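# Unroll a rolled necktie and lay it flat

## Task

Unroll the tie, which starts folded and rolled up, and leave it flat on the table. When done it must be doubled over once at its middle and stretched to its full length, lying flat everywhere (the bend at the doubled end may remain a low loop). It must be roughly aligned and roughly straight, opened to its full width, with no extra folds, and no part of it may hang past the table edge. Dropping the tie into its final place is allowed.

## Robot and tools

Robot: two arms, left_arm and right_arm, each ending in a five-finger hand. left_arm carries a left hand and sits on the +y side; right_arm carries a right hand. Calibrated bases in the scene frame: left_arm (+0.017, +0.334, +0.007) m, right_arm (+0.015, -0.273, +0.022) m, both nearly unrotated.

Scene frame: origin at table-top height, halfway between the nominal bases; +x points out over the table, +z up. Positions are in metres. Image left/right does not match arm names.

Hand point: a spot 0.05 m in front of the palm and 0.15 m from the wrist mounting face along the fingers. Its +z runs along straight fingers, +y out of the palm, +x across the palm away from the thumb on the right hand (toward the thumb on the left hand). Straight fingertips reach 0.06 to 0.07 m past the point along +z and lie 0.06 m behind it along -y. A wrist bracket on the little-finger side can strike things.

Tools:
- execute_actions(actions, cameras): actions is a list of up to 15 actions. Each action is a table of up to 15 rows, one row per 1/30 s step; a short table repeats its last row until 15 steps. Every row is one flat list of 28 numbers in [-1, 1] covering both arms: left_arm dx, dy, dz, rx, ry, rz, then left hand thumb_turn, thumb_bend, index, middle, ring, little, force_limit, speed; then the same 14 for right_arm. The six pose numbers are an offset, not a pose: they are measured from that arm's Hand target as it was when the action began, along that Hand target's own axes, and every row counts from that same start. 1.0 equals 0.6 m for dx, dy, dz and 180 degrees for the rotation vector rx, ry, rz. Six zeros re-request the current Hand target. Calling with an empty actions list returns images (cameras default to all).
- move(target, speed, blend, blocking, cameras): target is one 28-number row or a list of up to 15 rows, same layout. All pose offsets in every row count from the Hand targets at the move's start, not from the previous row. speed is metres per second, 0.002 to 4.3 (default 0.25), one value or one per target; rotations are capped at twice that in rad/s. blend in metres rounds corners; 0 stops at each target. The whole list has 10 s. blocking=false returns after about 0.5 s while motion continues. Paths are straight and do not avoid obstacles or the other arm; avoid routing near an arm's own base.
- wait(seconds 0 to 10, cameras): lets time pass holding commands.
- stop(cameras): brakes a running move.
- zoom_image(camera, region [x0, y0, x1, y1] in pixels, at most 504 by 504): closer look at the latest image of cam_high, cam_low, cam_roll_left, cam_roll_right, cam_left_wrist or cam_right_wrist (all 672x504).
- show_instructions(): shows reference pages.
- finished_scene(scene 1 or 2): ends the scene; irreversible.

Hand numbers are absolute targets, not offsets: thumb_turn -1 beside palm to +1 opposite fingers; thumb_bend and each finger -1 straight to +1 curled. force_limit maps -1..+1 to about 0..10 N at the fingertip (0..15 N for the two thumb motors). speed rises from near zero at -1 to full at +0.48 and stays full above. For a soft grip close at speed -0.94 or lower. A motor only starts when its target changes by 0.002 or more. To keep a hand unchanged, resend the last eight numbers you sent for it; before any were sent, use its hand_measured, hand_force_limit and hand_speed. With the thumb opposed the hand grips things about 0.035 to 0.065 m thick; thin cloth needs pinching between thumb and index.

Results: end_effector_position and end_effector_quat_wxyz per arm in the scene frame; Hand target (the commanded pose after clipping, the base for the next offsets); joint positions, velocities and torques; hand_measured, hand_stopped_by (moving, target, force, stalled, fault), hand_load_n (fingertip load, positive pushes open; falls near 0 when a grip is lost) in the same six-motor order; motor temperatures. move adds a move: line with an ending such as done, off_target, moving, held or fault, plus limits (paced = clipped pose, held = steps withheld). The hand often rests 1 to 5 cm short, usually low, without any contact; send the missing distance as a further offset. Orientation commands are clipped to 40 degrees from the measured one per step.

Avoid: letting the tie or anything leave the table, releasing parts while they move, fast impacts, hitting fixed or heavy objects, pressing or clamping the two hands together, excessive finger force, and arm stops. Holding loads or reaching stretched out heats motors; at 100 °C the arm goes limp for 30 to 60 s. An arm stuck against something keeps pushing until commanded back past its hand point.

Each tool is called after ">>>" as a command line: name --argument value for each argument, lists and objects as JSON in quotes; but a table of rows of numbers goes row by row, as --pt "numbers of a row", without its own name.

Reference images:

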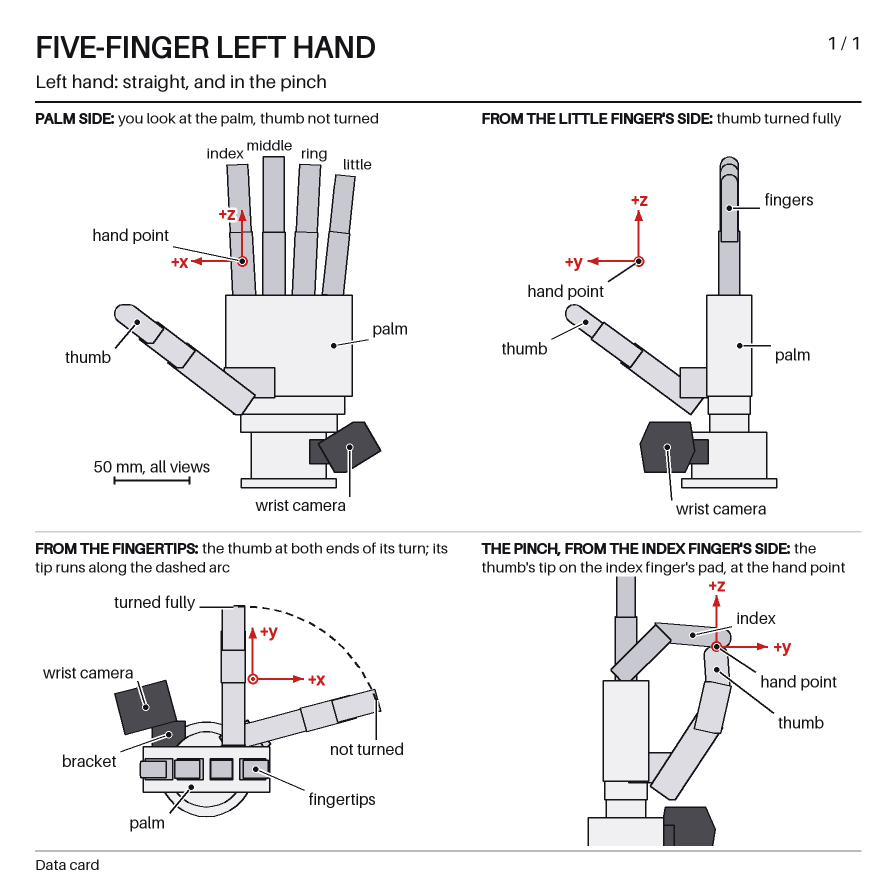

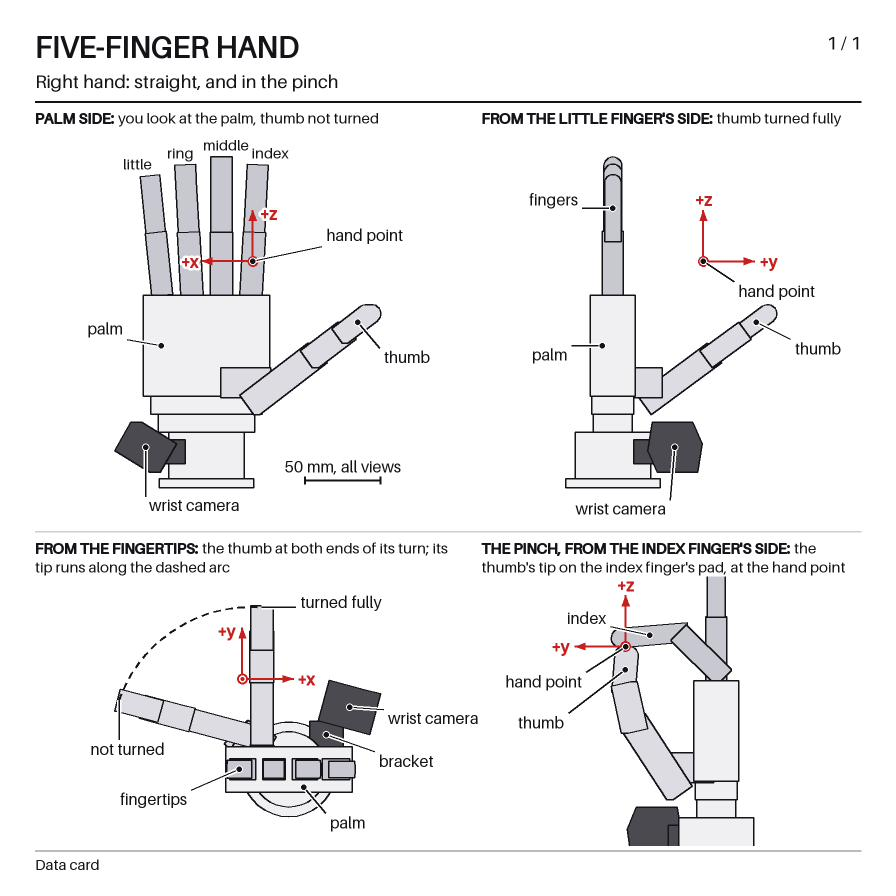

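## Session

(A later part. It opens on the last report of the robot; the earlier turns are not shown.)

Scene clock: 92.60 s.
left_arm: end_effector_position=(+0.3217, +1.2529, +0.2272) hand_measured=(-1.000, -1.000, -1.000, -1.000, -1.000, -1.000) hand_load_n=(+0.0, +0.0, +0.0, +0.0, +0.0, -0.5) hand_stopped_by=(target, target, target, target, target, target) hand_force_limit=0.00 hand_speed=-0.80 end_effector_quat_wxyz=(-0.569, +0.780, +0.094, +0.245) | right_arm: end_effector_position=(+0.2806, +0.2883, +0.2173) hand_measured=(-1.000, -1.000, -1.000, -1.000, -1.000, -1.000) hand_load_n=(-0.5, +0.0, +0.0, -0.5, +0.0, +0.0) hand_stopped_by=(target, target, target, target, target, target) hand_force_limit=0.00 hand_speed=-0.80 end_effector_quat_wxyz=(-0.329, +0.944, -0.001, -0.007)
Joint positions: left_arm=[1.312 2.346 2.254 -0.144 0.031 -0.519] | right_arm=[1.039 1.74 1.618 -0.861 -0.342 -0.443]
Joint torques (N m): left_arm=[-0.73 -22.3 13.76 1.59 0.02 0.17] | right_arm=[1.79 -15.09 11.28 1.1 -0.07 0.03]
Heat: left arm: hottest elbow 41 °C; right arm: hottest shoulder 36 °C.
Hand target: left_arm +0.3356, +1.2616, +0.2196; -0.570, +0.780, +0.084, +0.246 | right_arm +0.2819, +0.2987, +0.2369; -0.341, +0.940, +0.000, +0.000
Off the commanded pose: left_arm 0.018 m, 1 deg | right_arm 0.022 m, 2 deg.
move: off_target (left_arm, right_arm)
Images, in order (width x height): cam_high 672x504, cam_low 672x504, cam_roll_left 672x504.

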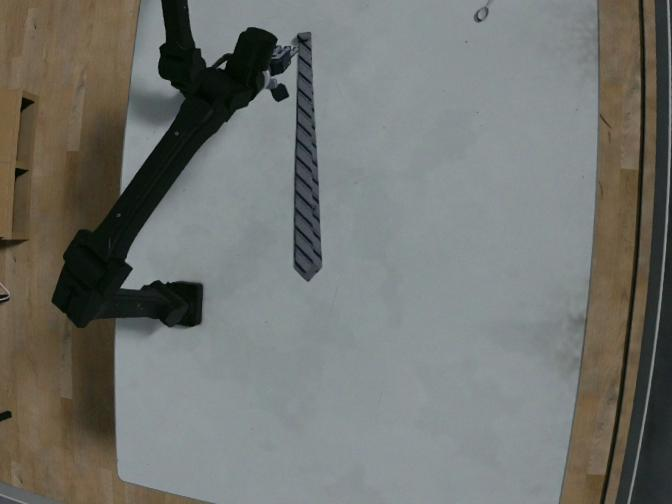

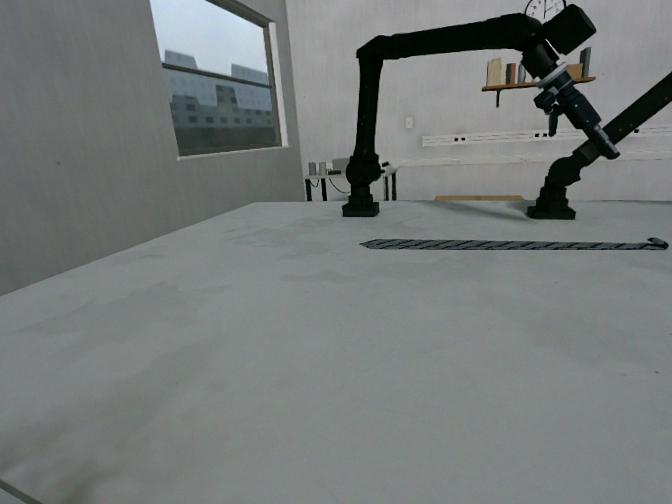

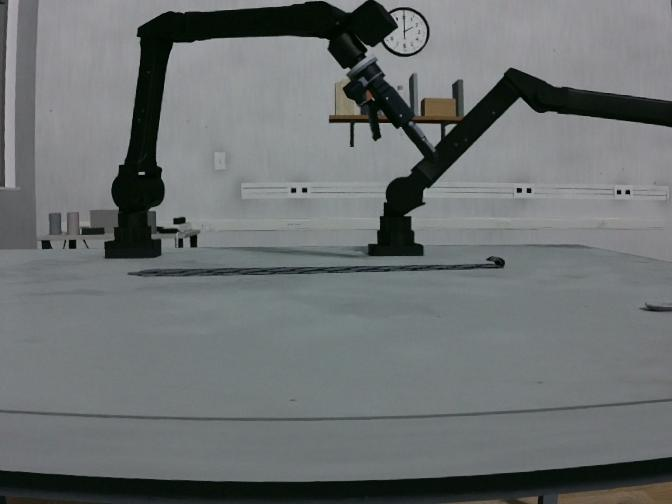

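>>> move --pt "0 0 0 0 0 0 -1 -1 -1 -1 -1 -1 0 -0.8 0.01 0.268 0.223 0 0 0 -1 -1 -1 -1 -1 -1 0 -0.8" --pt "0 0 0 0 0 0 -1 -1 -1 -1 -1 -1 0 -0.8 0 0.002 0.446 0 0 0 -1 -1 -1 -1 -1 -1 0 -0.8" --speed '[0.2,0.12]' --cameras '["cam_high","cam_low","cam_roll_left"]'

>>> zoom_image --camera "cam_roll_left" --region '[420, 200, 570, 280]'

Scene clock: 101.53 s.
left_arm: end_effector_position=(+0.3217, +1.2529, +0.2272) hand_measured=(-1.000, -1.000, -1.000, -1.000, -1.000, -1.000) hand_load_n=(+0.0, +0.0, -0.5, +0.0, -0.5, +0.0) hand_stopped_by=(target, target, target, target, target, target) hand_force_limit=0.00 hand_speed=-0.80 end_effector_quat_wxyz=(-0.569, +0.780, +0.094, +0.245) | right_arm: end_effector_position=(+0.2811, +0.4592, +0.0318) hand_measured=(-1.000, -1.000, -1.000, -1.000, -1.000, -1.000) hand_load_n=(+0.0, -0.5, +0.0, +0.0, +0.0, +0.0) hand_stopped_by=(target, target, target, target, target, target) hand_force_limit=0.00 hand_speed=-0.80 end_effector_quat_wxyz=(-0.340, +0.940, +0.003, +0.000)
Joint positions: left_arm=[1.312 2.346 2.254 -0.144 0.031 -0.519] | right_arm=[1.163 2.253 1.918 -0.588 -0.27 -0.341]
Joint torques (N m): left_arm=[-0.73 -22.3 13.78 1.59 0.03 0.17] | right_arm=[1.49 -18.96 10.99 1.07 -0.01 0.04]
Heat: left arm: hottest elbow 42 °C; right arm: hottest shoulder 36 °C.
Hand target: left_arm +0.3356, +1.2616, +0.2196; -0.570, +0.780, +0.084, +0.246 | right_arm +0.2819, +0.4694, +0.0307; -0.341, +0.940, +0.000, +0.000
Off the commanded pose: left_arm 0.018 m, 1 deg | right_arm 0.010 m, 0 deg.
move: off_target (left_arm)
Images, in order (width x height): cam_high 672x504, cam_low 672x504, cam_roll_left 672x504.

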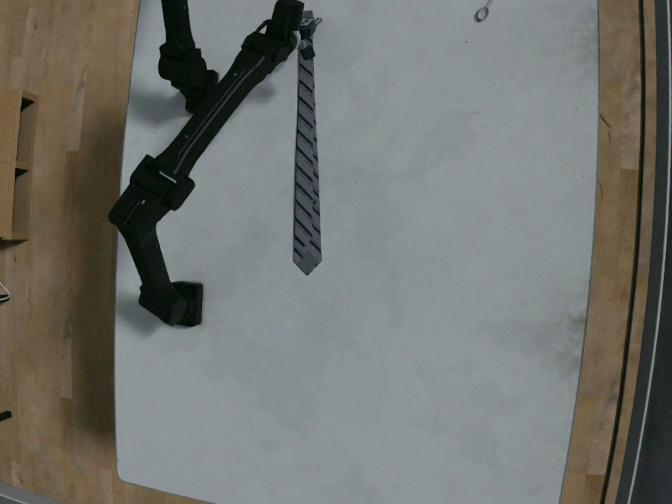

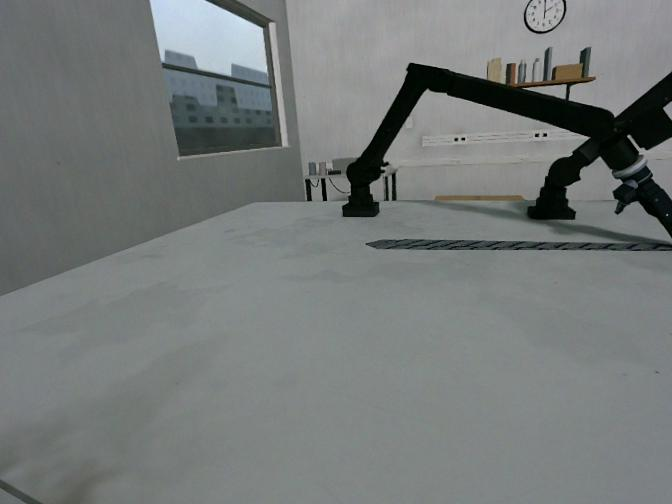

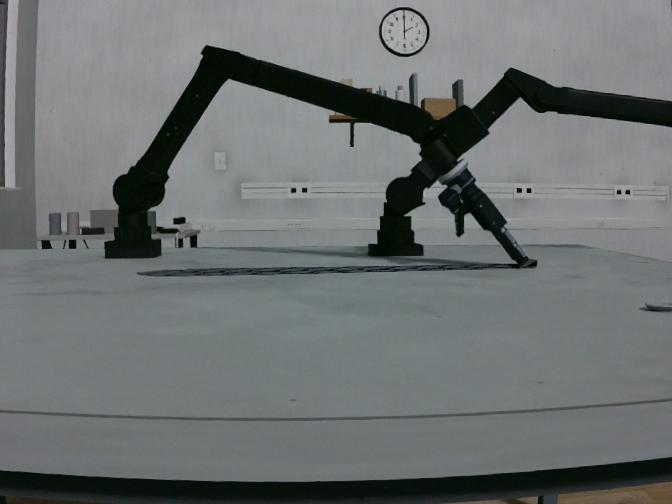

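Scaled by 3.360 from the camera's 672x504 image, which has a finer 960x720 frame.

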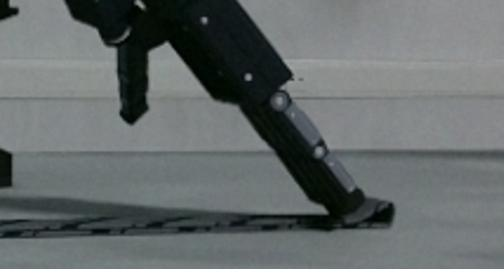

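>>> move --pt "0 0 0 0 0 0 -1 -1 -1 -1 -1 -1 0 -0.8 0 -0.051 0.043 0 0 0 -1 -1 -1 -1 -1 -1 0 -0.8" --pt "0 0 0 0 0 0 -1 -1 -1 -1 -1 -1 0 -0.8 0 -0.14 -0.08 0 0 0 -1 -1 -1 -1 -1 -1 0 -0.8" --pt "0 0 0 0 0 0 -1 -1 -1 -1 -1 -1 0 -0.8 -0.1 0.05 -0.25 0 0 0 -1 -1 -1 -1 -1 -1 0 -0.8" --speed 0.15 --blend '[0,0.03,0]' --cameras '["cam_high","cam_low","cam_roll_left"]'

>>> zoom_image --camera "cam_roll_left" --region '[450, 220, 570, 280]'

>>> zoom_image --camera "cam_high" --region '[240, 0, 380, 140]'

>>> zoom_image --camera "cam_high" --region '[240, 150, 380, 290]'

Scene clock: 111.93 s.
left_arm: end_effector_position=(+0.3217, +1.2529, +0.2272) hand_measured=(-1.000, -1.000, -1.000, -1.000, -1.000, -1.000) hand_load_n=(+0.0, +0.0, +0.0, +0.0, -0.5, +0.0) hand_stopped_by=(target, target, target, target, target, target) hand_force_limit=0.00 hand_speed=-0.80 end_effector_quat_wxyz=(-0.569, +0.780, +0.094, +0.245) | right_arm: end_effector_position=(+0.2171, +0.3483, +0.1268) hand_measured=(-1.000, -1.000, -1.000, -1.000, -1.000, -1.000) hand_load_n=(+0.0, +0.0, +0.0, +0.0, +0.0, +0.0) hand_stopped_by=(target, target, target, target, target, target) hand_force_limit=0.00 hand_speed=-0.80 end_effector_quat_wxyz=(-0.335, +0.942, +0.002, -0.002)
Joint positions: left_arm=[1.312 2.346 2.254 -0.144 0.031 -0.519] | right_arm=[1.184 1.841 1.507 -0.596 -0.256 -0.323]
Joint torques (N m): left_arm=[-0.67 -22.36 13.78 1.59 0.03 0.17] | right_arm=[0.5 -15.97 7.69 2.28 -0.29 -0.06]
Motor temperatures (°C): left_arm=[26 38 43 23 23 24] | right_arm=[24 36 27 24 22 22]
Heat: left arm: hottest elbow 43 °C; right arm: hottest shoulder 36 °C.
Hand target: left_arm +0.3356, +1.2616, +0.2196; -0.570, +0.780, +0.084, +0.246 | right_arm +0.2220, +0.3502, +0.1265; -0.341, +0.940, +0.000, +0.000
Off the commanded pose: left_arm 0.018 m, 1 deg | right_arm 0.005 m, 1 deg.
move: off_target (left_arm)
Images, in order (width x height): cam_high 672x504, cam_low 672x504, cam_roll_left 672x504.

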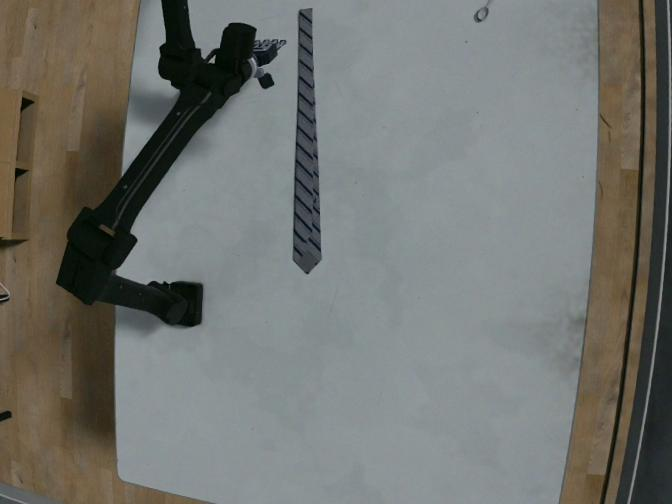

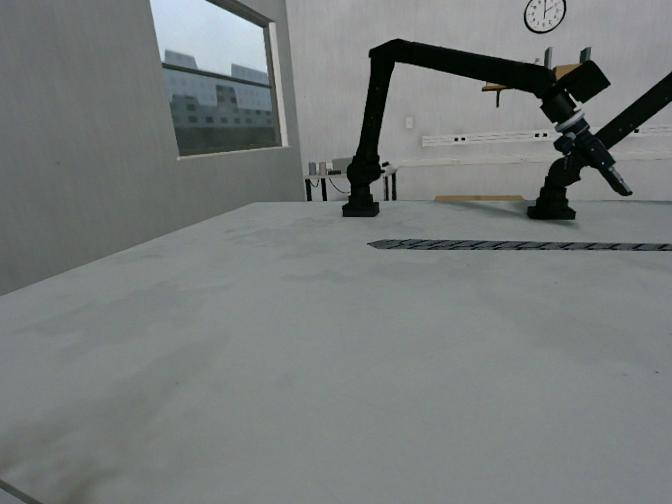

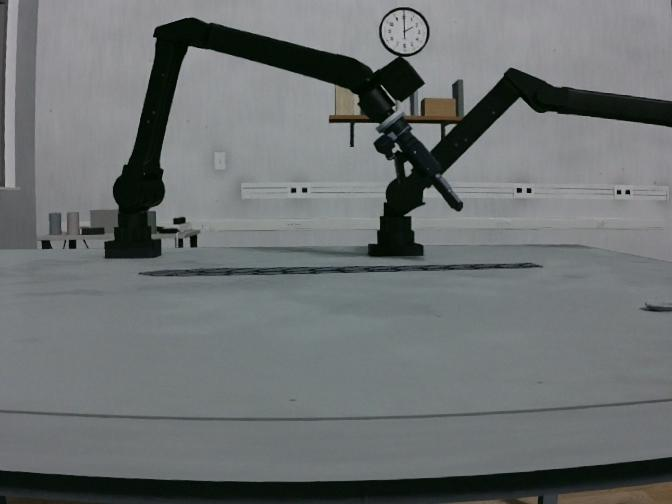

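Scaled by 4.200 from the camera's 672x504 image, which has a finer 960x720 frame.

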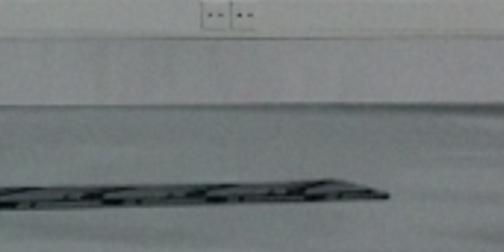

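Scaled by 3.600 from the camera's 672x504 image, which has a finer 960x720 frame.

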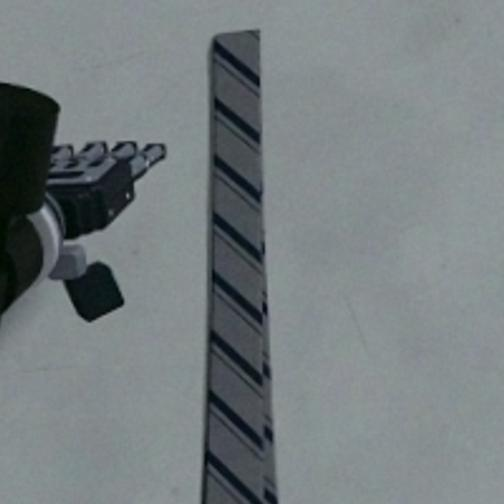

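Scaled by 3.600 from the camera's 672x504 image, which has a finer 960x720 frame.

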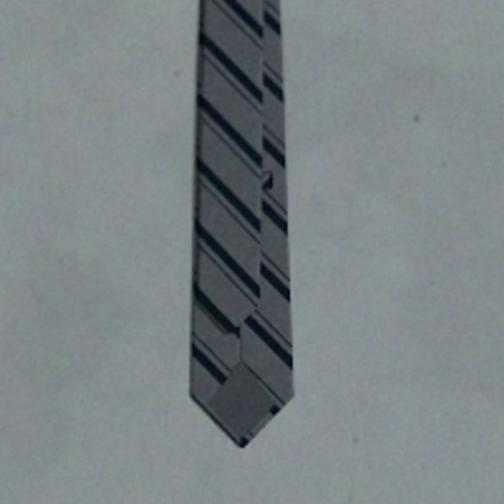

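>>> finished_scene --scene 2

The scene is finished: the task was done.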